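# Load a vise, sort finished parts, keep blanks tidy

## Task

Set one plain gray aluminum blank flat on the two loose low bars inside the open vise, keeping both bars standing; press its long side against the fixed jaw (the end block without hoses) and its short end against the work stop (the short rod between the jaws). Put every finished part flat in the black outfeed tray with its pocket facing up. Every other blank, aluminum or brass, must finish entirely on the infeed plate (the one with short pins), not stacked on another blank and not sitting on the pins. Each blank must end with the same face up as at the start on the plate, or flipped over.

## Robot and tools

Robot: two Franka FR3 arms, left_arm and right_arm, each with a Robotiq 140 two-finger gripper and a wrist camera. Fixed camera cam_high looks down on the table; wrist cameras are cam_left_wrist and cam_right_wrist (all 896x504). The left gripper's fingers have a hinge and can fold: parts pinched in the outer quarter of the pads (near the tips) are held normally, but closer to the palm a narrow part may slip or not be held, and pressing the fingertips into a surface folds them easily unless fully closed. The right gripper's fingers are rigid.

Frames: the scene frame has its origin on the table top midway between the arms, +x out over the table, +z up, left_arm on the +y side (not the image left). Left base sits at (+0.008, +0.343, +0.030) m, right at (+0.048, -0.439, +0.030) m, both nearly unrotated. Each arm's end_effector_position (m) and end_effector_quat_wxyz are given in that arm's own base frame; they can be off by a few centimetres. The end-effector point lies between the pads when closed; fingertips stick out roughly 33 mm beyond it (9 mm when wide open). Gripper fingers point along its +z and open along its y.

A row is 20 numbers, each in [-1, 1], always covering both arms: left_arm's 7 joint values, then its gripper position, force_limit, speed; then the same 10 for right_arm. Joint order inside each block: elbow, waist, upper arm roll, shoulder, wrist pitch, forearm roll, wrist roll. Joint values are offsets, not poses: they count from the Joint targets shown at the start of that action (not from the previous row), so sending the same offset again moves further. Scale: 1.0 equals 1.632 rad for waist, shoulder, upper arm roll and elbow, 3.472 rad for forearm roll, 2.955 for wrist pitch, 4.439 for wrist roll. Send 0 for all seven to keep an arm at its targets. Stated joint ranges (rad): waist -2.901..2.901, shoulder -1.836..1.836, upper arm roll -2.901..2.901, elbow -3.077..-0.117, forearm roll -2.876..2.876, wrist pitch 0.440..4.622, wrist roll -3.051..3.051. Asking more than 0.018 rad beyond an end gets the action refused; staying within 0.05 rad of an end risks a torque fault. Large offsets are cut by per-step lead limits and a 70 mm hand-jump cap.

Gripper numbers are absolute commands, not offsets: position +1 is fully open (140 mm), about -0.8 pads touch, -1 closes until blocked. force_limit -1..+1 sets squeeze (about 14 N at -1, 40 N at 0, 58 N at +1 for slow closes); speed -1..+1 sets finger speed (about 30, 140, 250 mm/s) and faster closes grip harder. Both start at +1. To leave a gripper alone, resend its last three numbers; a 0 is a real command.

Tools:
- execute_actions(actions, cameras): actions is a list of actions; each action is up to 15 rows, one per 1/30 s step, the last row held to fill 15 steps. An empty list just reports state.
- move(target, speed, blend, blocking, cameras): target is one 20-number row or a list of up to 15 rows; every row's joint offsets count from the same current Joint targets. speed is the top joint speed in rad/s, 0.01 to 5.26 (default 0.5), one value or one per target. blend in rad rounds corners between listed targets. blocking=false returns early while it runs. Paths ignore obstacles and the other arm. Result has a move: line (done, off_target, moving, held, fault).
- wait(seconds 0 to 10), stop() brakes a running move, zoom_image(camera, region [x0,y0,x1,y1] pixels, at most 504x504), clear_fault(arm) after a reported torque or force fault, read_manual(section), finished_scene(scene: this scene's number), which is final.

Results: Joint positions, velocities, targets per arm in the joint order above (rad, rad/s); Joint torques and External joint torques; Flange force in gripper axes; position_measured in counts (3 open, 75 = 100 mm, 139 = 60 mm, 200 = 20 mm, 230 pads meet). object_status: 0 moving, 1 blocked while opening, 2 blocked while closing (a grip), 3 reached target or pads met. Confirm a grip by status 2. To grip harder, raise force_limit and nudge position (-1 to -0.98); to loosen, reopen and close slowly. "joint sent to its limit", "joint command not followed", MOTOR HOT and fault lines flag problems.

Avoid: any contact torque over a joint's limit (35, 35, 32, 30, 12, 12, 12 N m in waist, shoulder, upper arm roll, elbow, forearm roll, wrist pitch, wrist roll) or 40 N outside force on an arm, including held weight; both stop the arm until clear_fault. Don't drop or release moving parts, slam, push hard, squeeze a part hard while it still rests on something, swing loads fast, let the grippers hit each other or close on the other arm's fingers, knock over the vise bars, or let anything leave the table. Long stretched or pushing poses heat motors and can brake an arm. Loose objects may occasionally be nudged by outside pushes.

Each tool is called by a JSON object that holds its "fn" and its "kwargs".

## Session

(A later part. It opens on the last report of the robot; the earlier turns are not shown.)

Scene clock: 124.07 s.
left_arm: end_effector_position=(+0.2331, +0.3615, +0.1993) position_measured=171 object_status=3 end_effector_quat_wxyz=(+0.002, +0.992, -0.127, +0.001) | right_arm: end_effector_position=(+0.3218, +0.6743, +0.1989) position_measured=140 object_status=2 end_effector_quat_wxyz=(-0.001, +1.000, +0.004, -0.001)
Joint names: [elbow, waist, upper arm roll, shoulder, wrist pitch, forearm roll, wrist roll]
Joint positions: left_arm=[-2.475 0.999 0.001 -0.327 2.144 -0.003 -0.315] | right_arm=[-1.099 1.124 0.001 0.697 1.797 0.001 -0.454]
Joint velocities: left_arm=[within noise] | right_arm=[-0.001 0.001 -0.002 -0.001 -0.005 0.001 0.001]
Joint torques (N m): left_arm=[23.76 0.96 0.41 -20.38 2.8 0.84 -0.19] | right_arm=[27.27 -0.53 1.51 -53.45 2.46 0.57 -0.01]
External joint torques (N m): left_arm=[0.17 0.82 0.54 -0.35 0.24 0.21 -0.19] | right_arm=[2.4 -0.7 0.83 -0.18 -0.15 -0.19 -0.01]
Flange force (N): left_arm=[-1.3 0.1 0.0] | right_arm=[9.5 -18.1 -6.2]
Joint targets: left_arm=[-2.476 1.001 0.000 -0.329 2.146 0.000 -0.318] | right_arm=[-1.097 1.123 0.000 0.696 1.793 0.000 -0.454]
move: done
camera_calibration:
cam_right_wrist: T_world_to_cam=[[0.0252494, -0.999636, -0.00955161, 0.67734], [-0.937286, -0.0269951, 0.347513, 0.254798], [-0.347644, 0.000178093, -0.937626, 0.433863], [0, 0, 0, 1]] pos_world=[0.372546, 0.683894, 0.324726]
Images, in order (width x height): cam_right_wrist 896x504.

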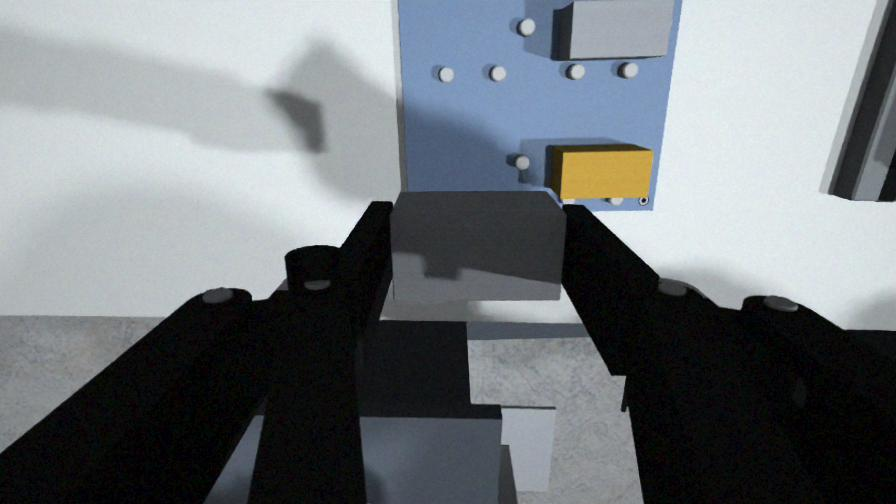

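{"fn": "move", "kwargs": {"target": [0,0,0,0,0,0,0,-0.33,-1,-1,-0.5208,-0.3891,0,-0.3429,0.0982,0,-0.143,-1,-0.5,-1], "speed": 0.5, "cameras": ["cam_right_wrist"]}}

Scene clock: 129.83 s.
left_arm: end_effector_position=(+0.2331, +0.3615, +0.1993) position_measured=171 object_status=3 end_effector_quat_wxyz=(+0.002, +0.992, -0.127, +0.001) | right_arm: end_effector_position=(+0.5180, +0.2736, +0.1980) position_measured=140 object_status=2 end_effector_quat_wxyz=(+0.002, +1.000, -0.001, -0.004)
Joint names: [elbow, waist, upper arm roll, shoulder, wrist pitch, forearm roll, wrist roll]
Joint positions: left_arm=[-2.475 0.999 0.001 -0.327 2.145 -0.003 -0.315] | right_arm=[-1.946 0.488 -0.002 0.139 2.077 0.001 -1.083]
Joint velocities: left_arm=[within noise] | right_arm=[0 0 0 0 -0.001 0 -0.008]
Joint torques (N m): left_arm=[23.81 0.94 0.41 -20.38 2.81 0.84 -0.16] | right_arm=[26.2 -0.31 1.13 -38.08 2.96 0.59 -0.29]
External joint torques (N m): left_arm=[0.16 0.96 0.72 -0.22 0.25 0.21 -0.16] | right_arm=[1.89 -0.34 0.97 -0.92 0.33 -0.14 -0.29]
Flange force (N): left_arm=[-1.6 -0.4 0.2] | right_arm=[3.9 -1.9 -2.8]
Joint targets: left_arm=[-2.476 1.001 0.000 -0.329 2.146 0.000 -0.318] | right_arm=[-1.947 0.488 0.000 0.136 2.083 0.000 -1.088]
move: done
camera_calibration:
cam_right_wrist: T_world_to_cam=[[0.0144409, -0.999886, -0.00446493, 0.276471], [-0.93521, -0.0150866, 0.353772, 0.422583], [-0.353799, -0.000933136, -0.935321, 0.504218], [0, 0, 0, 1]] pos_world=[0.569603, 0.283286, 0.323342]
Images, in order (width x height): cam_right_wrist 896x504.

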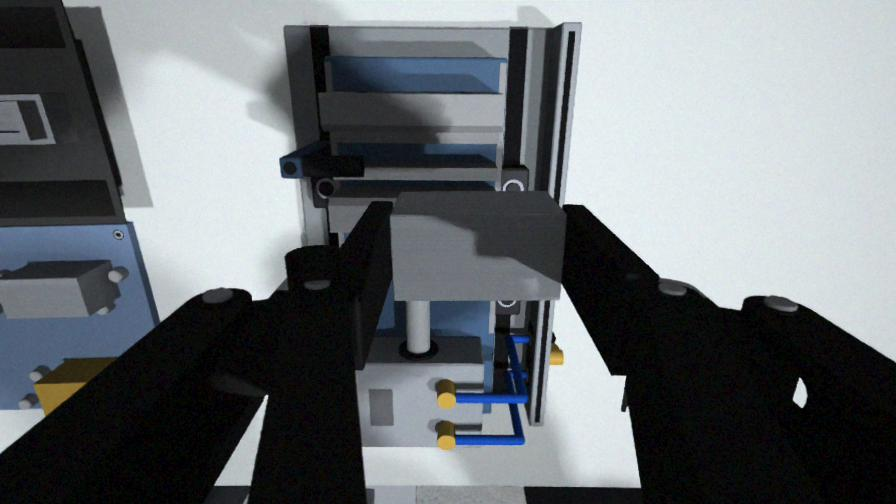

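{"fn": "zoom_image", "kwargs": {"camera": "cam_right_wrist", "region": [270, 40, 550, 240]}}

Scaled by 1.800 from the camera's 896x504 image, which has a finer 1280x720 frame.

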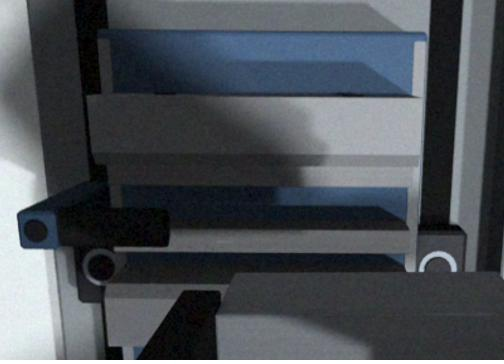

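{"fn": "move", "kwargs": {"target": [0,0,0,0,0,0,0,-0.33,-1,-1,-0.0264,-0.0026,0,0.0415,0.0375,0,-0.001,-1,-0.5,-1], "speed": 0.2, "cameras": ["cam_right_wrist"]}}

{"fn": "zoom_image", "kwargs": {"camera": "cam_right_wrist", "region": [230, 0, 580, 220]}}

Scene clock: 141.63 s.
left_arm: end_effector_position=(+0.2331, +0.3615, +0.1993) position_measured=171 object_status=3 end_effector_quat_wxyz=(+0.002, +0.992, -0.127, +0.001) | right_arm: end_effector_position=(+0.5227, +0.2742, +0.1485) position_measured=140 object_status=2 end_effector_quat_wxyz=(+0.002, +1.000, +0.000, -0.004)
Joint names: [elbow, waist, upper arm roll, shoulder, wrist pitch, forearm roll, wrist roll]
Joint positions: left_arm=[-2.475 0.999 0.001 -0.327 2.145 -0.003 -0.315] | right_arm=[-1.99 0.485 -0.002 0.206 2.187 0.001 -1.089]
Joint velocities: left_arm=[within noise] | right_arm=[-0.001 -0.001 -0.001 0.002 0.004 0 0]
Joint torques (N m): left_arm=[23.74 0.9 0.43 -20.35 2.79 0.83 -0.18] | right_arm=[25.72 -0.81 1.13 -38.93 3.01 0.51 -0.2]
External joint torques (N m): left_arm=[0.09 0.82 0.61 -0.19 0.22 0.2 -0.18] | right_arm=[2.23 -0.81 0.95 -0.51 0.39 -0.16 -0.2]
Flange force (N): left_arm=[-1.4 -0.1 0.2] | right_arm=[6.4 -2.7 -2.1]
Joint targets: left_arm=[-2.476 1.001 0.000 -0.329 2.146 0.000 -0.318] | right_arm=[-1.990 0.483 0.000 0.204 2.194 0.000 -1.093]
move: done
camera_calibration:
cam_right_wrist: T_world_to_cam=[[0.0177398, -0.999834, -0.00419385, 0.274989], [-0.935125, -0.018076, 0.353856, 0.445278], [-0.353873, -0.00235557, -0.93529, 0.460021], [0, 0, 0, 1]] pos_world=[0.574302, 0.284076, 0.273842]
Images, in order (width x height): cam_right_wrist 896x504.

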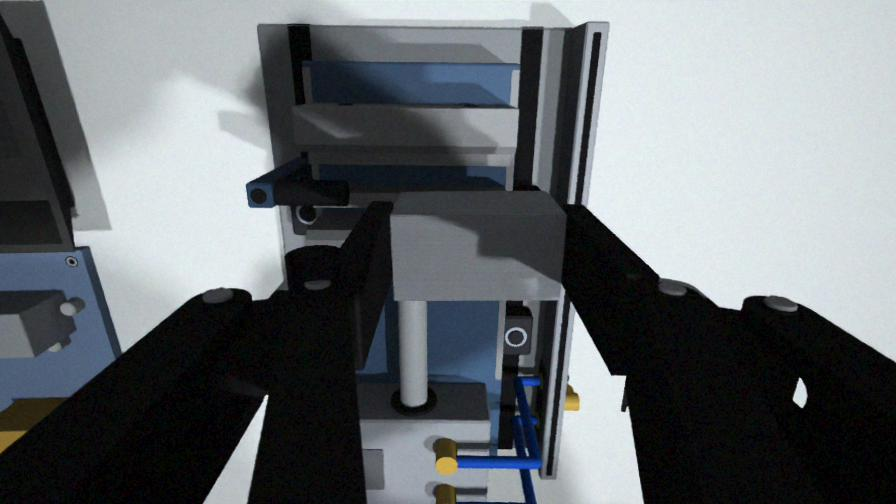

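Scaled by 1.440 from the camera's 896x504 image, which has a finer 1280x720 frame.

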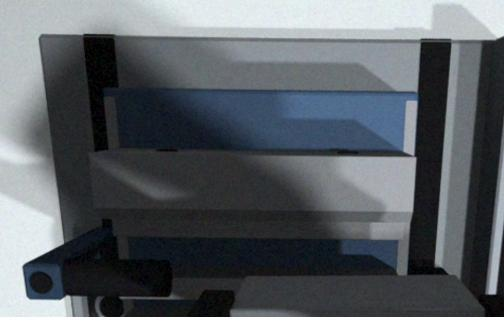

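{"fn": "move", "kwargs": {"target": [0,0,0,0,0,0,0,-0.33,-1,-1,-0.018,-0.0003,0,0.0312,0.0272,0,-0.0002,-1,-0.5,-1], "speed": 0.1, "cameras": ["cam_right_wrist"]}}

{"fn": "zoom_image", "kwargs": {"camera": "cam_right_wrist", "region": [230, 50, 580, 270]}}

Scene clock: 148.80 s.
left_arm: end_effector_position=(+0.2331, +0.3615, +0.1993) position_measured=171 object_status=3 end_effector_quat_wxyz=(+0.002, +0.992, -0.127, +0.001) | right_arm: end_effector_position=(+0.5269, +0.2741, +0.1168) position_measured=140 object_status=0 end_effector_quat_wxyz=(+0.000, +1.000, +0.000, +0.000)
Joint names: [elbow, waist, upper arm roll, shoulder, wrist pitch, forearm roll, wrist roll]
Joint positions: left_arm=[-2.475 0.999 0.001 -0.327 2.145 -0.003 -0.315] | right_arm=[-2.016 0.482 -0.002 0.252 2.268 0 -1.091]
Joint velocities: within noise
Joint torques (N m): left_arm=[23.77 0.93 0.42 -20.34 2.8 0.84 -0.22] | right_arm=[23.18 0.8 2.36 -37.13 3.1 0.89 -0.19]
External joint torques (N m): left_arm=[0.14 0.88 0.65 -0.28 0.24 0.21 -0.22] | right_arm=[0.14 0.8 2.13 2.46 0.44 0.25 -0.19]
Flange force (N): left_arm=[-1.4 0.0 0.1] | right_arm=[5.1 -4.6 4.4]
Joint targets: left_arm=[-2.476 1.001 0.000 -0.329 2.146 0.000 -0.318] | right_arm=[-2.019 0.483 0.000 0.255 2.274 0.000 -1.094]
move: done
camera_calibration:
cam_right_wrist: T_world_to_cam=[[0.0180872, -0.999814, -0.00671399, 0.274822], [-0.937956, -0.0192931, 0.346218, 0.46323], [-0.346283, 0.0000353123, -0.93813, 0.427505], [0, 0, 0, 1]] pos_world=[0.577557, 0.283693, 0.242522]
Images, in order (width x height): cam_right_wrist 896x504.

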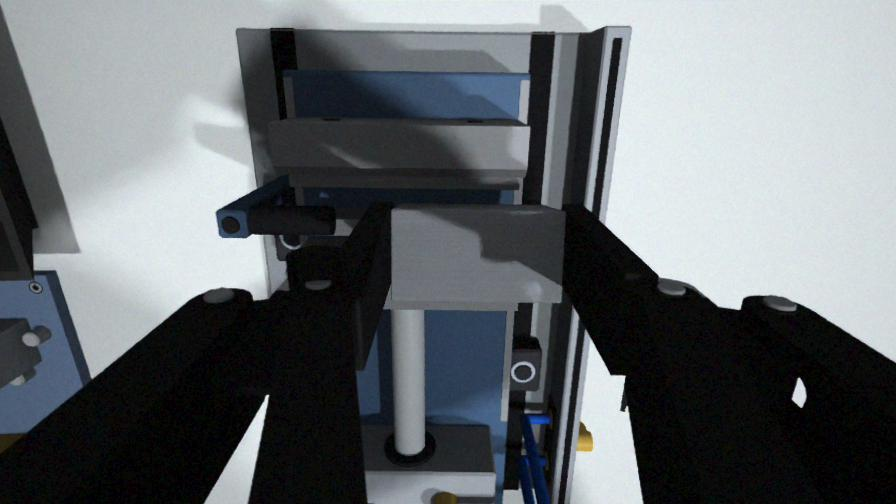

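Scaled by 1.440 from the camera's 896x504 image, which has a finer 1280x720 frame.

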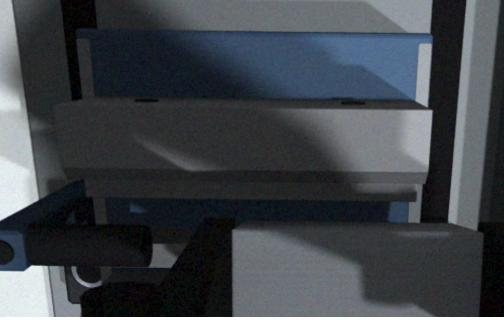

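{"fn": "move", "kwargs": {"target": [[0,0,0,0,0,0,0,-0.33,-1,-1,0.018,0.0003,0,-0.0312,-0.0272,0,0.0002,-1,-0.5,-1],[0,0,0,0,0,0,0,-0.33,-1,-1,0.0539,-0.0074,0,-0.0057,-0.0329,0,-0.0027,-1,-0.5,-1]], "speed": [0.1,0.1], "cameras": ["cam_right_wrist"]}}

{"fn": "zoom_image", "kwargs": {"camera": "cam_right_wrist", "region": [230, 100, 640, 330]}}

Scene clock: 162.13 s.
left_arm: end_effector_position=(+0.2331, +0.3615, +0.1993) position_measured=171 object_status=3 end_effector_quat_wxyz=(+0.002, +0.992, -0.127, +0.001) | right_arm: end_effector_position=(+0.5414, +0.2751, +0.1490) position_measured=140 object_status=2 end_effector_quat_wxyz=(+0.000, +1.000, +0.000, +0.001)
Joint names: [elbow, waist, upper arm roll, shoulder, wrist pitch, forearm roll, wrist roll]
Joint positions: left_arm=[-2.475 0.999 0.001 -0.327 2.145 -0.003 -0.315] | right_arm=[-1.934 0.472 -0.002 0.246 2.181 0 -1.101]
Joint velocities: left_arm=[within noise] | right_arm=[0.001 -0.001 -0.001 0.001 -0.005 0 -0.004]
Joint torques (N m): left_arm=[23.75 0.95 0.44 -20.36 2.8 0.84 -0.21] | right_arm=[26.66 -0.81 1.04 -39.74 2.55 0.7 -0.24]
External joint torques (N m): left_arm=[0.18 0.98 0.75 -0.37 0.24 0.21 -0.21] | right_arm=[2.85 -0.84 0.8 0.36 -0.12 0.02 -0.24]
Flange force (N): left_arm=[-1.7 0.1 -0.1] | right_arm=[11.8 -5.0 -2.8]
Joint targets: left_arm=[-2.476 1.001 0.000 -0.329 2.146 0.000 -0.318] | right_arm=[-1.931 0.471 0.000 0.245 2.177 0.000 -1.106]
move: done
camera_calibration:
cam_right_wrist: T_world_to_cam=[[0.0177039, -0.999817, -0.00719258, 0.276042], [-0.938323, -0.0190986, 0.345231, 0.466013], [-0.345305, 0.000637039, -0.93849, 0.462142], [0, 0, 0, 1]] pos_world=[0.591964, 0.284597, 0.27482]
Images, in order (width x height): cam_right_wrist 896x504.

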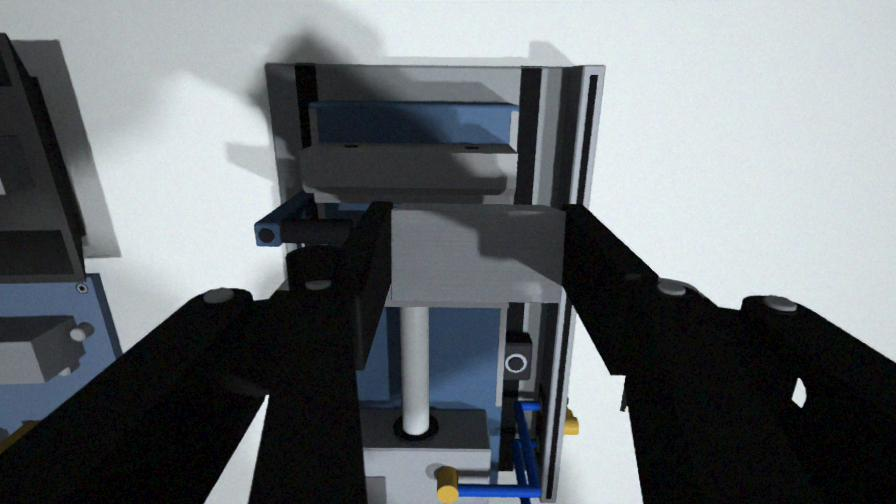

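Scaled by 1.229 from the camera's 896x504 image, which has a finer 1280x720 frame.

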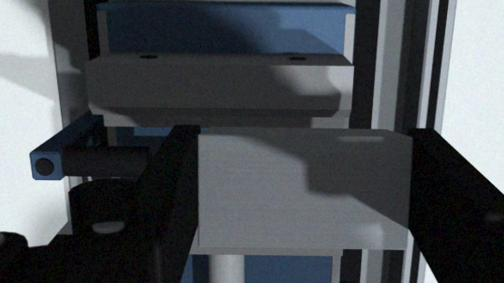

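{"fn": "move", "kwargs": {"target": [[0,0,0,0,0,0,0,-0.33,-1,-1,-0.0199,0,0,0.0281,0.0262,0,0,-1,-0.5,-1],[0,0,0,0,0,0,0,-0.33,-1,-1,-0.0218,0,0,0.0316,0.0291,0,0,-1,-0.5,-1]], "speed": [0.08,0.01], "cameras": ["cam_right_wrist"]}}

{"fn": "zoom_image", "kwargs": {"camera": "cam_right_wrist", "region": [230, 100, 640, 330]}}

Scene clock: 167.97 s.
left_arm: end_effector_position=(+0.2331, +0.3615, +0.1993) position_measured=171 object_status=3 end_effector_quat_wxyz=(+0.002, +0.992, -0.127, +0.001) | right_arm: end_effector_position=(+0.5377, +0.2740, +0.1098) position_measured=140 object_status=2 end_effector_quat_wxyz=(+0.003, +1.000, +0.002, -0.005)
Joint names: [elbow, waist, upper arm roll, shoulder, wrist pitch, forearm roll, wrist roll]
Joint positions: left_arm=[-2.475 0.999 0.001 -0.327 2.145 -0.003 -0.315] | right_arm=[-1.967 0.472 -0.001 0.296 2.251 0 -1.104]
Joint velocities: within noise
Joint torques (N m): left_arm=[23.81 0.87 0.44 -20.39 2.79 0.84 -0.19] | right_arm=[25.47 -1.14 0.57 -40.17 3.77 0.42 -0.19]
External joint torques (N m): left_arm=[0.15 0.83 0.67 -0.24 0.22 0.21 -0.19] | right_arm=[2.58 -1.18 0.26 0.52 1.17 -0.22 -0.19]
Flange force (N): left_arm=[-1.4 -0.2 0.1] | right_arm=[9.9 -3.3 1.2]
Joint targets: left_arm=[-2.476 1.001 0.000 -0.329 2.146 0.000 -0.318] | right_arm=[-1.967 0.471 0.000 0.297 2.263 0.000 -1.106]
move: off_target (right_arm); right_arm: the wrist pitch is farthest, 0.012 rad from its target
camera_calibration:
cam_right_wrist: T_world_to_cam=[[0.0217142, -0.999763, -0.00157063, 0.271845], [-0.934025, -0.0208466, 0.356599, 0.472923], [-0.356547, -0.00627625, -0.934256, 0.431537], [0, 0, 0, 1]] pos_world=[0.589682, 0.284347, 0.234949]
Images, in order (width x height): cam_right_wrist 896x504.

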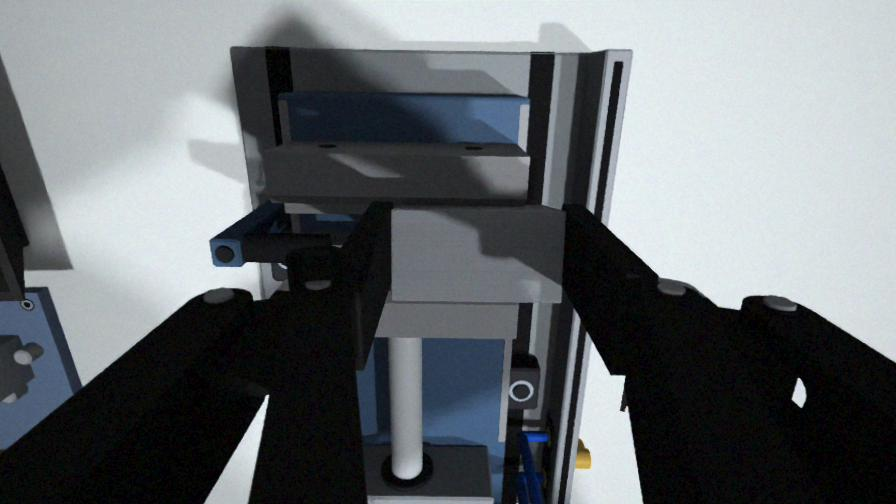

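Scaled by 1.229 from the camera's 896x504 image, which has a finer 1280x720 frame.

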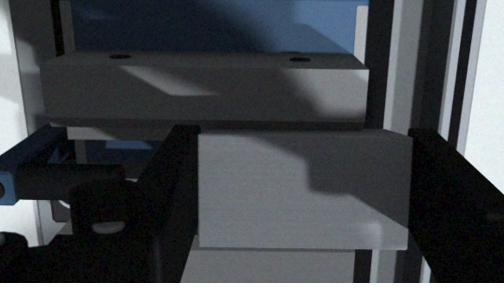

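{"fn": "move", "kwargs": {"target": [[0,0,0,0,0,0,0,-0.33,-1,-1,0.0109,0,0,-0.0158,-0.0146,0,0,-1,-0.5,-1],[0,0,0,0,0,0,0,-0.33,-1,-1,0.0369,-0.0053,0,0.0022,-0.0189,0,-0.0019,-1,-0.5,-1],[0,0,0,0,0,0,0,-0.33,-1,-1,0.0282,-0.0053,0,0.0159,-0.0064,0,-0.0019,-1,-0.5,-1],[0,0,0,0,0,0,0,-0.33,-1,-1,0.0263,-0.0053,0,0.0193,-0.0035,0,-0.0019,-1,-0.5,-1]], "speed": [0.05,0.1,0.04,0.012], "cameras": ["cam_right_wrist"]}}

{"fn": "zoom_image", "kwargs": {"camera": "cam_right_wrist", "region": [230, 100, 640, 330]}}

Scene clock: 180.90 s.
left_arm: end_effector_position=(+0.2331, +0.3615, +0.1993) position_measured=171 object_status=3 end_effector_quat_wxyz=(+0.002, +0.992, -0.127, +0.001) | right_arm: end_effector_position=(+0.5574, +0.2757, +0.1215) position_measured=140 object_status=2 end_effector_quat_wxyz=(-0.002, +1.000, +0.000, +0.006)
Joint names: [elbow, waist, upper arm roll, shoulder, wrist pitch, forearm roll, wrist roll]
Joint positions: left_arm=[-2.475 0.999 0.001 -0.327 2.145 -0.003 -0.315] | right_arm=[-1.916 0.461 -0.002 0.313 2.24 -0.001 -1.111]
Joint velocities: left_arm=[within noise] | right_arm=[-0.001 -0.001 0 0 0.004 0 0]
Joint torques (N m): left_arm=[23.68 0.99 0.45 -20.35 2.78 0.85 -0.18] | right_arm=[20.42 0.8 2.22 -31.74 3.78 0.93 -0.25]
External joint torques (N m): left_arm=[0.08 0.9 0.62 -0.25 0.22 0.22 -0.18] | right_arm=[-2.83 0.75 1.9 9.84 1.12 0.27 -0.25]
Flange force (N): left_arm=[-1.5 0.0 0.2] | right_arm=[11.8 -7.3 18.0]
Joint targets: left_arm=[-2.476 1.001 0.000 -0.329 2.146 0.000 -0.318] | right_arm=[-1.924 0.462 0.000 0.329 2.253 0.000 -1.114]
move: off_target (right_arm); right_arm: the shoulder is farthest, 0.016 rad from its target
camera_calibration:
cam_right_wrist: T_world_to_cam=[[0.0178347, -0.999772, -0.0117018, 0.276645], [-0.941613, -0.0207306, 0.336059, 0.493836], [-0.336225, 0.00502511, -0.941768, 0.435901], [0, 0, 0, 1]] pos_world=[0.606629, 0.284629, 0.247797]
Images, in order (width x height): cam_right_wrist 896x504.

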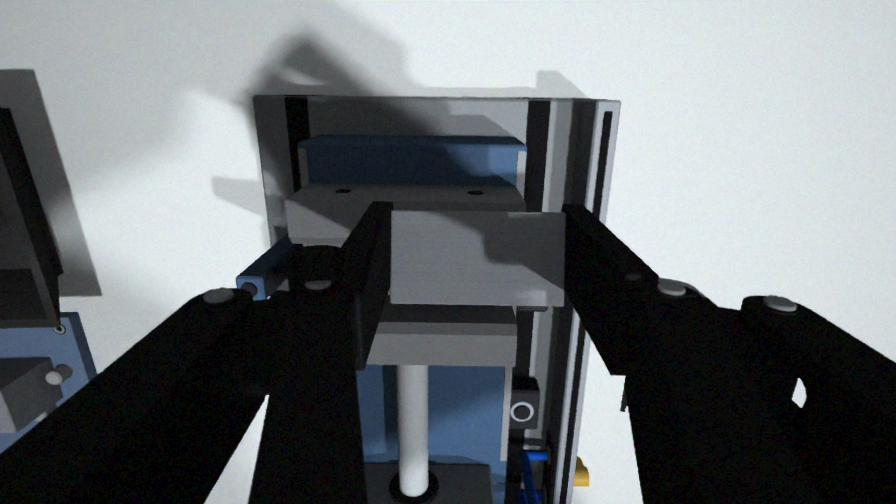

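Scaled by 1.229 from the camera's 896x504 image, which has a finer 1280x720 frame.

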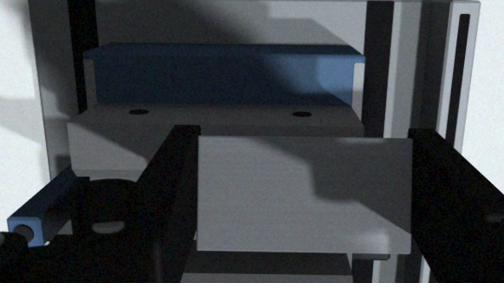

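{"fn": "zoom_image", "kwargs": {"camera": "cam_right_wrist", "region": [370, 180, 600, 320]}}

Scaled by 2.191 from the camera's 896x504 image, which has a finer 1280x720 frame.

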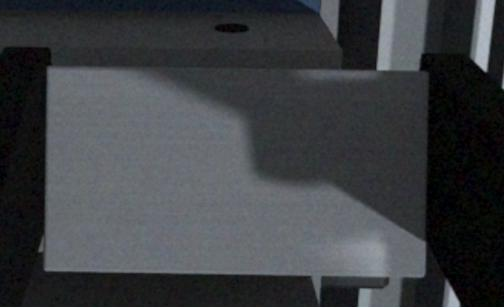

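{"fn": "move", "kwargs": {"target": [[0,0,0,0,0,0,0,-0.33,-1,-1,0.0106,0,0,-0.0171,-0.0154,0,0,-1,-0.5,-1],[0,0,0,0,0,0,0,-0.33,-1,-1,0.0368,0,0,-0.0457,-0.0456,0,0,-1,-0.5,-1],[0,0,0,0,0,0,0,-0.33,-1,-1,0.5017,-0.0537,0,0.2495,-0.1393,0,-0.0199,-1,-0.5,-1],[0,0,0,0,0,0,0,-0.33,-1,-1,0.4519,-0.0537,0,0.2665,-0.1024,0,-0.0199,-1,-0.5,-1]], "speed": [0.05,0.2,0.3,0.15], "cameras": ["cam_right_wrist","cam_high"]}}

Scene clock: 207.13 s.
left_arm: end_effector_position=(+0.2331, +0.3615, +0.1993) position_measured=171 object_status=3 end_effector_quat_wxyz=(+0.002, +0.992, -0.127, +0.001) | right_arm: end_effector_position=(+0.6990, +0.2743, +0.1178) position_measured=140 object_status=2 end_effector_quat_wxyz=(+0.002, +1.000, +0.001, -0.004)
Joint names: [elbow, waist, upper arm roll, shoulder, wrist pitch, forearm roll, wrist roll]
Joint positions: left_arm=[-2.475 0.999 0.001 -0.327 2.145 -0.003 -0.315] | right_arm=[-1.186 0.376 -0.002 0.766 1.944 -0.001 -1.199]
Joint velocities: left_arm=[within noise] | right_arm=[0 0 0 -0.001 0.003 0 -0.001]
Joint torques (N m): left_arm=[23.76 0.93 0.46 -20.35 2.79 0.85 -0.24] | right_arm=[26.9 -0.5 1.46 -55.32 2.95 0.79 -0.26]
External joint torques (N m): left_arm=[0.15 0.84 0.64 -0.24 0.22 0.22 -0.24] | right_arm=[2.14 -0.24 0.99 -0.73 0.34 0.02 -0.26]
Flange force (N): left_arm=[-1.3 -0.1 0.1] | right_arm=[11.7 -4.1 -2.6]
Joint targets: left_arm=[-2.476 1.001 0.000 -0.329 2.146 0.000 -0.318] | right_arm=[-1.186 0.375 0.000 0.764 1.950 0.000 -1.202]
move: done
camera_calibration:
cam_right_wrist: T_world_to_cam=[[0.0201214, -0.999793, -0.00293793, 0.270014], [-0.935159, -0.0198598, 0.35367, 0.621591], [-0.353656, -0.00436889, -0.935365, 0.494124], [0, 0, 0, 1]] pos_world=[0.750603, 0.284461, 0.243141]
Images, in order (width x height): cam_high 896x504, cam_right_wrist 896x504.

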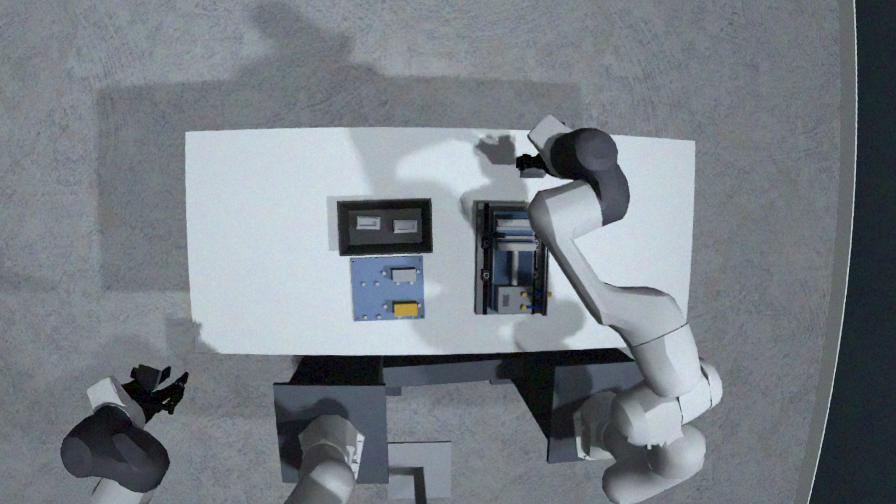

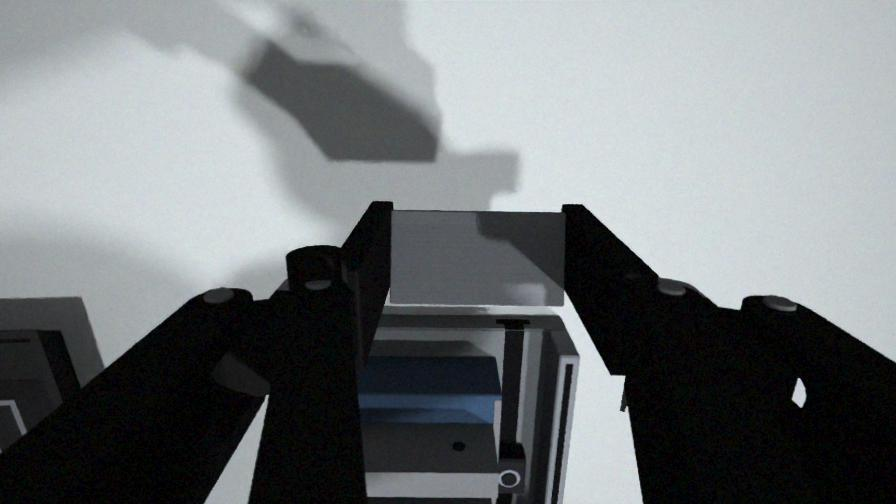

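{"fn": "move", "kwargs": {"target": [[0,0,0,0,0,0,0,-0.33,-1,-1,-0.0384,0,0,0.0609,0.0549,0,0,-1,-0.5,-1],[0,0,0,0,0,0,0,-0.33,-1,-1,-0.0391,0,0,0.0698,0.0601,0,0,-1,-0.5,-1]], "speed": [0.12,0.015], "cameras": ["cam_right_wrist"]}}

{"fn": "zoom_image", "kwargs": {"camera": "cam_right_wrist", "region": [370, 180, 600, 320]}}

Scene clock: 213.43 s.
left_arm: end_effector_position=(+0.2331, +0.3615, +0.1993) position_measured=171 object_status=3 end_effector_quat_wxyz=(+0.002, +0.992, -0.127, +0.001) | right_arm: end_effector_position=(+0.7001, +0.2743, +0.0253) position_measured=140 object_status=2 end_effector_quat_wxyz=(+0.002, +1.000, +0.002, -0.002)
Joint names: [elbow, waist, upper arm roll, shoulder, wrist pitch, forearm roll, wrist roll]
Joint positions: left_arm=[-2.475 0.999 0.001 -0.327 2.145 -0.003 -0.315] | right_arm=[-1.249 0.375 -0.002 0.87 2.114 -0.001 -1.201]
Joint velocities: within noise
Joint torques (N m): left_arm=[23.82 0.9 0.47 -20.38 2.77 0.85 -0.18] | right_arm=[24.56 -0.18 2.07 -50.73 3.97 0.89 -0.08]
External joint torques (N m): left_arm=[0.14 0.93 0.77 -0.23 0.19 0.22 -0.19] | right_arm=[0.44 -0.06 1.45 5.2 1.34 0.17 -0.08]
Flange force (N): left_arm=[-1.7 -0.2 0.0] | right_arm=[18.9 -7.3 9.4]
Joint targets: left_arm=[-2.476 1.001 0.000 -0.329 2.146 0.000 -0.318] | right_arm=[-1.250 0.375 0.000 0.877 2.127 0.000 -1.202]
move: off_target (right_arm); right_arm: the wrist pitch is farthest, 0.013 rad from its target
camera_calibration:
cam_right_wrist: T_world_to_cam=[[0.0217372, -0.999754, -0.00429854, 0.268516], [-0.936473, -0.0218664, 0.350058, 0.656922], [-0.350066, -0.00358379, -0.936718, 0.405285], [0, 0, 0, 1]] pos_world=[0.751229, 0.284267, 0.150832]
Images, in order (width x height): cam_right_wrist 896x504.

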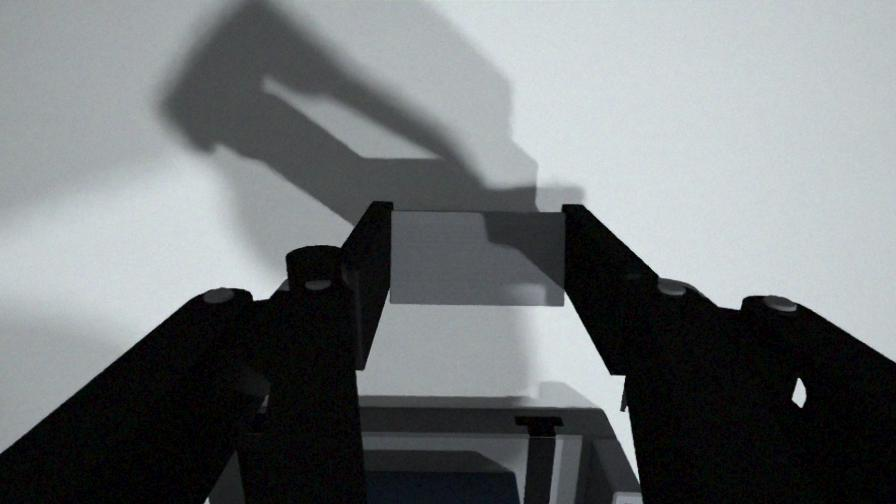

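Scaled by 2.191 from the camera's 896x504 image, which has a finer 1280x720 frame.

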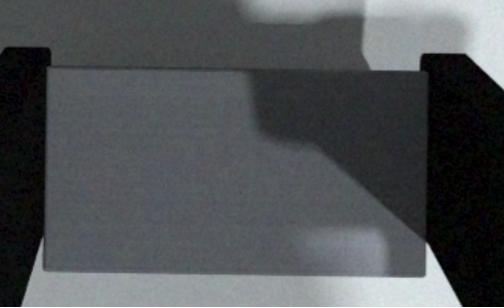

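{"fn": "move", "kwargs": {"target": [0,0,0,0,0,0,0,-0.33,-1,-1,-0.0001,0,0,0.0054,0.0031,0,0,-1,-0.5,-1], "speed": 0.015, "cameras": []}}

{"fn": "zoom_image", "kwargs": {"camera": "cam_right_wrist", "region": [370, 180, 600, 320]}}

Scene clock: 216.40 s.
left_arm: end_effector_position=(+0.2331, +0.3616, +0.1993) position_measured=171 object_status=3 end_effector_quat_wxyz=(+0.002, +0.992, -0.127, +0.001) | right_arm: end_effector_position=(+0.7038, +0.2742, +0.0248) position_measured=140 object_status=2 end_effector_quat_wxyz=(+0.000, +1.000, +0.002, +0.003)
Joint names: [elbow, waist, upper arm roll, shoulder, wrist pitch, forearm roll, wrist roll]
Joint positions: left_arm=[-2.475 0.999 0.001 -0.327 2.145 -0.003 -0.315] | right_arm=[-1.247 0.373 -0.002 0.873 2.125 -0.001 -1.202]
Joint velocities: left_arm=[within noise] | right_arm=[0.001 -0.001 -0.001 0.001 0.004 0 -0.001]
Joint torques (N m): left_arm=[23.78 0.91 0.45 -20.32 2.78 0.85 -0.19] | right_arm=[22.98 1.19 3.05 -47.47 3.73 1.07 -0.12]
External joint torques (N m): left_arm=[0.14 0.8 0.6 -0.28 0.21 0.22 -0.19] | right_arm=[-1.01 1.21 2.36 8.25 1.1 0.35 -0.12]
Flange force (N): left_arm=[-1.4 0.0 0.0] | right_arm=[20.7 -9.7 13.8]
Joint targets: left_arm=[-2.476 1.001 0.000 -0.329 2.146 0.000 -0.318] | right_arm=[-1.250 0.375 0.000 0.886 2.137 0.000 -1.202]
move: off_target (right_arm); right_arm: the shoulder is farthest, 0.013 rad from its target
No camera images: "cameras" was empty.

Scaled by 2.191 from the camera's 896x504 image, which has a finer 1280x720 frame.

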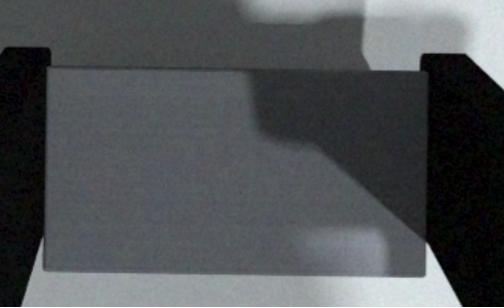

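{"fn": "move", "kwargs": {"target": [[0,0,0,0,0,0,0,-0.33,-1,-1,0.0002,0,0,-0.0072,-0.0043,0,0,-1,-0.5,-1],[0,0,0,0,0,0,0,-0.33,-1,-1,0.0002,0,0,-0.0072,-0.0043,0,0,-0.05,-0.5,-1]], "speed": 0.015, "cameras": ["cam_right_wrist"]}}

{"fn": "zoom_image", "kwargs": {"camera": "cam_right_wrist", "region": [370, 180, 600, 320]}}

Scene clock: 221.30 s.
left_arm: end_effector_position=(+0.2331, +0.3616, +0.1993) position_measured=171 object_status=3 end_effector_quat_wxyz=(+0.002, +0.992, -0.127, +0.001) | right_arm: end_effector_position=(+0.7035, +0.2739, +0.0242) position_measured=135 object_status=3 end_effector_quat_wxyz=(+0.000, +1.000, +0.002, +0.002)
Joint names: [elbow, waist, upper arm roll, shoulder, wrist pitch, forearm roll, wrist roll]
Joint positions: left_arm=[-2.475 0.999 0.001 -0.327 2.145 -0.003 -0.315] | right_arm=[-1.248 0.373 -0.002 0.873 2.125 -0.001 -1.202]
Joint velocities: within noise
Joint torques (N m): left_arm=[23.75 0.94 0.44 -20.29 2.77 0.84 -0.17] | right_arm=[25.06 -0.18 1.61 -54.71 2.62 0.75 -0.05]
External joint torques (N m): left_arm=[0.11 0.87 0.64 -0.18 0.2 0.21 -0.17] | right_arm=[1.13 -0.21 0.9 0.91 -0.01 0.04 -0.05]
Flange force (N): left_arm=[-1.4 -0.2 0.2] | right_arm=[11.4 -4.2 1.2]
Joint targets: left_arm=[-2.476 1.001 0.000 -0.329 2.146 0.000 -0.318] | right_arm=[-1.250 0.375 0.000 0.875 2.124 0.000 -1.202]
move: done
camera_calibration:
cam_right_wrist: T_world_to_cam=[[0.0209552, -0.999756, -0.00700904, 0.268781], [-0.939392, -0.0220886, 0.342132, 0.662784], [-0.342204, -0.000585216, -0.939626, 0.399188], [0, 0, 0, 1]] pos_world=[0.753586, 0.283589, 0.150212]
Images, in order (width x height): cam_right_wrist 896x504.

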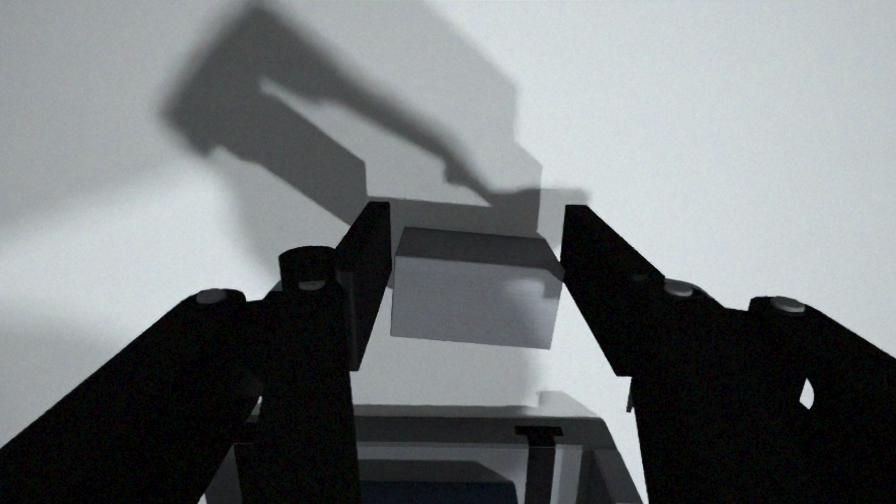

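Scaled by 2.191 from the camera's 896x504 image, which has a finer 1280x720 frame.

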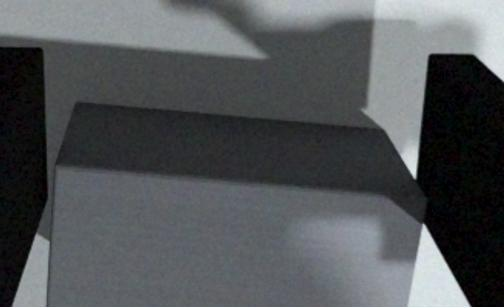

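{"fn": "move", "kwargs": {"target": [[0,0,0,0,0,0,0,-0.33,-1,-1,0,0,0,0,0,0,0,0.07,-0.5,-1],[0,0,0,0,0,0,0,-0.33,-1,-1,-0.0571,0.0031,0,-0.031,0.0147,0,0.017,0.07,-0.5,-1]], "speed": 0.05, "cameras": ["cam_right_wrist"]}}

Scene clock: 230.50 s.
left_arm: end_effector_position=(+0.2331, +0.3616, +0.1993) position_measured=171 object_status=3 end_effector_quat_wxyz=(+0.002, +0.992, -0.127, +0.001) | right_arm: end_effector_position=(+0.6874, +0.2714, +0.0207) position_measured=121 object_status=3 end_effector_quat_wxyz=(+0.002, +1.000, -0.031, -0.001)
Joint names: [elbow, waist, upper arm roll, shoulder, wrist pitch, forearm roll, wrist roll]
Joint positions: left_arm=[-2.475 0.999 0.001 -0.327 2.145 -0.003 -0.315] | right_arm=[-1.341 0.378 -0.002 0.825 2.163 -0.001 -1.132]
Joint velocities: left_arm=[within noise] | right_arm=[-0.001 0 0 -0.001 0 0.001 0.007]
Joint torques (N m): left_arm=[23.77 0.94 0.45 -20.29 2.77 0.84 -0.17] | right_arm=[24.75 0.01 1.45 -54.58 2.86 0.71 0.05]
External joint torques (N m): left_arm=[0.13 0.94 0.73 -0.14 0.2 0.21 -0.18] | right_arm=[1.02 0 0.78 0.12 0.23 0.02 0.05]
Flange force (N): left_arm=[-1.5 -0.5 0.2] | right_arm=[5.8 -2.9 0.4]
Joint targets: left_arm=[-2.476 1.001 0.000 -0.329 2.146 0.000 -0.318] | right_arm=[-1.343 0.380 0.000 0.824 2.167 0.000 -1.127]
move: done
camera_calibration:
cam_right_wrist: T_world_to_cam=[[-0.0440902, -0.999019, -0.00415966, 0.311044], [-0.936257, 0.039867, 0.349046, 0.62968], [-0.348538, 0.019284, -0.937096, 0.389312], [0, 0, 0, 1]] pos_world=[0.738946, 0.278128, 0.146329]
Images, in order (width x height): cam_right_wrist 896x504.

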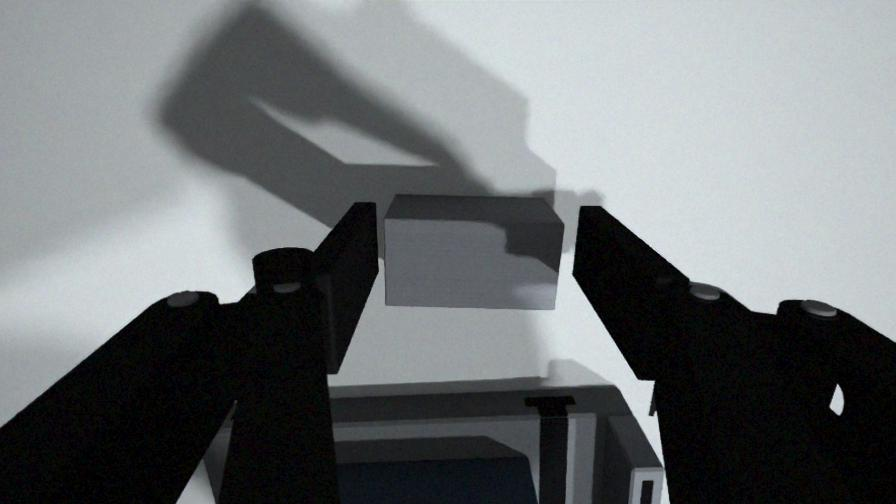

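{"fn": "move", "kwargs": {"target": [0,0,0,0,0,0,0,-0.33,-1,-1,0,0,0,0,0,0,0,-1,-0.5,-1], "cameras": ["cam_right_wrist"]}}

{"fn": "wait", "kwargs": {"seconds": 1, "cameras": []}}

Scene clock: 233.63 s.
left_arm: end_effector_position=(+0.2331, +0.3616, +0.1993) position_measured=171 object_status=3 end_effector_quat_wxyz=(+0.002, +0.992, -0.127, +0.001) | right_arm: end_effector_position=(+0.6874, +0.2728, +0.0212) position_measured=140 object_status=0 end_effector_quat_wxyz=(+0.001, +1.000, -0.031, -0.001)
Joint names: [elbow, waist, upper arm roll, shoulder, wrist pitch, forearm roll, wrist roll]
Joint positions: left_arm=[-2.475 0.999 0.001 -0.327 2.145 -0.003 -0.315] | right_arm=[-1.342 0.379 -0.001 0.825 2.164 -0.001 -1.13]
Joint velocities: within noise
Joint torques (N m): left_arm=[23.78 0.94 0.47 -20.32 2.77 0.85 -0.19] | right_arm=[25.02 -0.2 1.62 -54.06 2.69 0.72 0.11]
External joint torques (N m): left_arm=[0.09 0.92 0.71 -0.14 0.19 0.22 -0.19] | right_arm=[1.46 -0.34 0.84 0.31 0.09 0.03 0.11]
Flange force (N): left_arm=[-1.5 -0.3 0.2] | right_arm=[9.6 -4.4 0.5]
Joint targets: left_arm=[-2.476 1.001 0.000 -0.329 2.146 0.000 -0.318] | right_arm=[-1.343 0.380 0.000 0.824 2.167 0.000 -1.127]
move: done
camera_calibration:
cam_right_wrist: T_world_to_cam=[[-0.0445854, -0.998991, -0.00531443, 0.312674], [-0.93671, 0.0399554, 0.34782, 0.629738], [-0.347256, 0.0204858, -0.937546, 0.388567], [0, 0, 0, 1]] pos_world=[0.738755, 0.279237, 0.146926]
Images, in order (width x height): cam_right_wrist 896x504.

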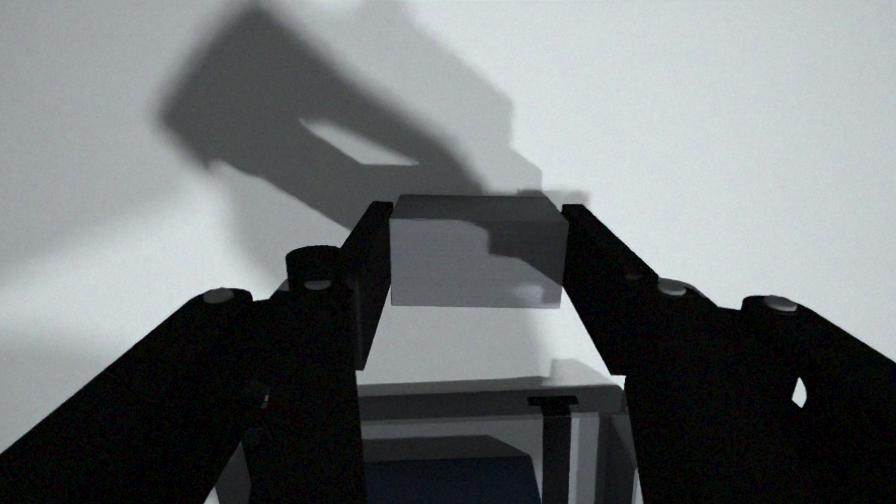

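Scene clock: 234.63 s.
left_arm: end_effector_position=(+0.2331, +0.3616, +0.1993) position_measured=171 object_status=3 end_effector_quat_wxyz=(+0.002, +0.992, -0.127, +0.001) | right_arm: end_effector_position=(+0.6874, +0.2728, +0.0212) position_measured=140 object_status=2 end_effector_quat_wxyz=(+0.001, +1.000, -0.031, -0.001)
Joint names: [elbow, waist, upper arm roll, shoulder, wrist pitch, forearm roll, wrist roll]
Joint positions: left_arm=[-2.475 0.999 0.001 -0.327 2.145 -0.003 -0.315] | right_arm=[-1.342 0.379 -0.001 0.825 2.164 -0.001 -1.13]
Joint velocities: within noise
Joint torques (N m): left_arm=[23.79 0.92 0.42 -20.29 2.76 0.85 -0.18] | right_arm=[25.02 -0.16 1.61 -54.1 2.7 0.73 0.09]
External joint torques (N m): left_arm=[0.12 0.9 0.67 -0.18 0.19 0.22 -0.18] | right_arm=[1.25 -0.17 0.93 0.64 0.06 0.05 0.09]
Flange force (N): left_arm=[-1.5 -0.3 0.1] | right_arm=[9.4 -4.5 0.9]
Joint targets: left_arm=[-2.476 1.001 0.000 -0.329 2.146 0.000 -0.318] | right_arm=[-1.343 0.380 0.000 0.824 2.167 0.000 -1.127]
Tool commands: left_gripper/position=-0.33 left_gripper/force_limit=-1.0 left_gripper/speed=-1.0 right_gripper/position=-1.0 right_gripper/force_limit=-0.5 right_gripper/speed=-1.0
wait: 1.00 s; at rest by 0.17 s
No camera images: "cameras" was empty.

{"fn": "move", "kwargs": {"target": [[0,0,0,0,0,0,0,-0.33,-1,-1,0.0795,0,0,-0.0931,-0.0953,0,0,-1,-0.5,-1],[0,0,0,0,0,0,0,-0.33,-1,-1,-0.3723,0.0588,0,-0.3866,-0.0079,0,0.0059,-1,-0.5,-1],[0,0,0,0,0,0,0,-0.33,-1,-1,-0.3983,0.0588,0,-0.3569,0.0229,0,0.0059,-1,-0.5,-1]], "speed": [0.2,0.4,0.1], "cameras": ["cam_right_wrist"]}}

{"fn": "zoom_image", "kwargs": {"camera": "cam_right_wrist", "region": [230, 80, 580, 310]}}

Scene clock: 244.93 s.
left_arm: end_effector_position=(+0.2331, +0.3616, +0.1993) position_measured=171 object_status=3 end_effector_quat_wxyz=(+0.002, +0.992, -0.127, +0.001) | right_arm: end_effector_position=(+0.5297, +0.2710, +0.1290) position_measured=140 object_status=2 end_effector_quat_wxyz=(+0.002, +1.000, +0.004, -0.003)
Joint names: [elbow, waist, upper arm roll, shoulder, wrist pitch, forearm roll, wrist roll]
Joint positions: left_arm=[-2.475 0.999 0.001 -0.327 2.145 -0.003 -0.315] | right_arm=[-1.993 0.474 -0.001 0.242 2.229 -0.001 -1.104]
Joint velocities: left_arm=[within noise] | right_arm=[-0.001 -0.001 0 0 0.005 0 -0.001]
Joint torques (N m): left_arm=[23.84 0.95 0.41 -20.32 2.76 0.85 -0.14] | right_arm=[25.22 0.03 0.97 -39.75 2.98 0.68 0.13]
External joint torques (N m): left_arm=[0.18 0.95 0.68 -0.14 0.19 0.22 -0.15] | right_arm=[1.92 -0.15 0.58 -0.24 0.34 0.03 0.13]
Flange force (N): left_arm=[-1.5 -0.6 0.1] | right_arm=[5.7 -3.3 -1.3]
Joint targets: left_arm=[-2.476 1.001 0.000 -0.329 2.146 0.000 -0.318] | right_arm=[-1.993 0.476 0.000 0.241 2.235 0.000 -1.101]
move: done
camera_calibration:
cam_right_wrist: T_world_to_cam=[[0.0243702, -0.999696, -0.00381667, 0.267883], [-0.93578, -0.024155, 0.351757, 0.460995], [-0.351742, -0.0050008, -0.936084, 0.443948], [0, 0, 0, 1]] pos_world=[0.581017, 0.281157, 0.254436]
Images, in order (width x height): cam_right_wrist 896x504.

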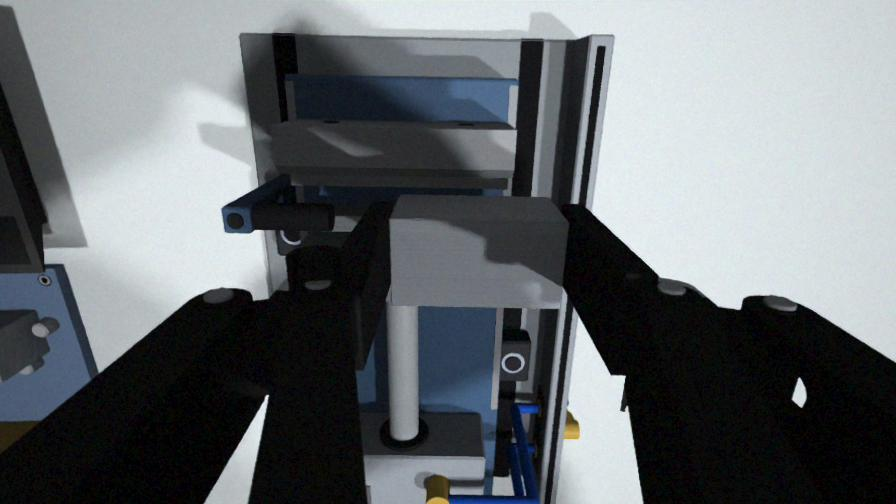

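Scaled by 1.440 from the camera's 896x504 image, which has a finer 1280x720 frame.

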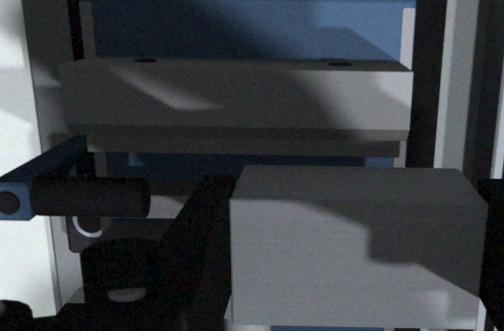

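{"fn": "move", "kwargs": {"target": [[0,0,0,0,0,0,0,-0.33,-1,-1,-0.0068,0,0,0.011,0.0098,0,0,-1,-0.5,-1]], "speed": 0.03, "cameras": ["cam_right_wrist"]}}

{"fn": "zoom_image", "kwargs": {"camera": "cam_right_wrist", "region": [230, 80, 580, 310]}}

Scene clock: 250.77 s.
left_arm: end_effector_position=(+0.2331, +0.3616, +0.1993) position_measured=171 object_status=3 end_effector_quat_wxyz=(+0.002, +0.992, -0.127, +0.001) | right_arm: end_effector_position=(+0.5299, +0.2711, +0.1165) position_measured=140 object_status=2 end_effector_quat_wxyz=(+0.002, +1.000, +0.003, -0.002)
Joint names: [elbow, waist, upper arm roll, shoulder, wrist pitch, forearm roll, wrist roll]
Joint positions: left_arm=[-2.476 0.999 0.001 -0.327 2.145 -0.003 -0.315] | right_arm=[-2.004 0.474 -0.001 0.26 2.258 -0.001 -1.104]
Joint velocities: left_arm=[within noise] | right_arm=[0.001 -0.001 0 0.002 0.003 0 0.001]
Joint torques (N m): left_arm=[23.8 0.9 0.46 -20.32 2.77 0.84 -0.19] | right_arm=[24.77 0.02 0.92 -39.54 3 0.64 0.15]
External joint torques (N m): left_arm=[0.19 0.91 0.74 -0.26 0.2 0.2 -0.19] | right_arm=[1.82 0.05 0.71 0.09 0.37 0 0.15]
Flange force (N): left_arm=[-1.6 -0.3 -0.1] | right_arm=[5.9 -3.8 -0.6]
Joint targets: left_arm=[-2.476 1.001 0.000 -0.329 2.146 0.000 -0.318] | right_arm=[-2.004 0.476 0.000 0.259 2.264 0.000 -1.101]
move: done
camera_calibration:
cam_right_wrist: T_world_to_cam=[[0.0242364, -0.999698, -0.00417482, 0.2681], [-0.936038, -0.0241592, 0.351068, 0.465811], [-0.351063, -0.00460084, -0.936341, 0.431837], [0, 0, 0, 1]] pos_world=[0.581121, 0.28126, 0.241935]
Images, in order (width x height): cam_right_wrist 896x504.

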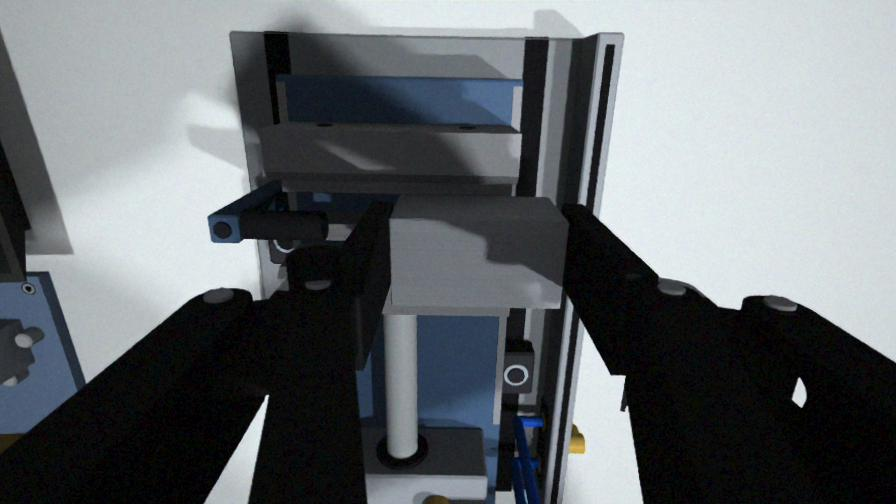

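Scaled by 1.440 from the camera's 896x504 image, which has a finer 1280x720 frame.

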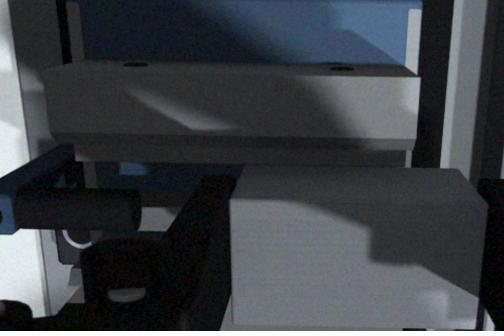

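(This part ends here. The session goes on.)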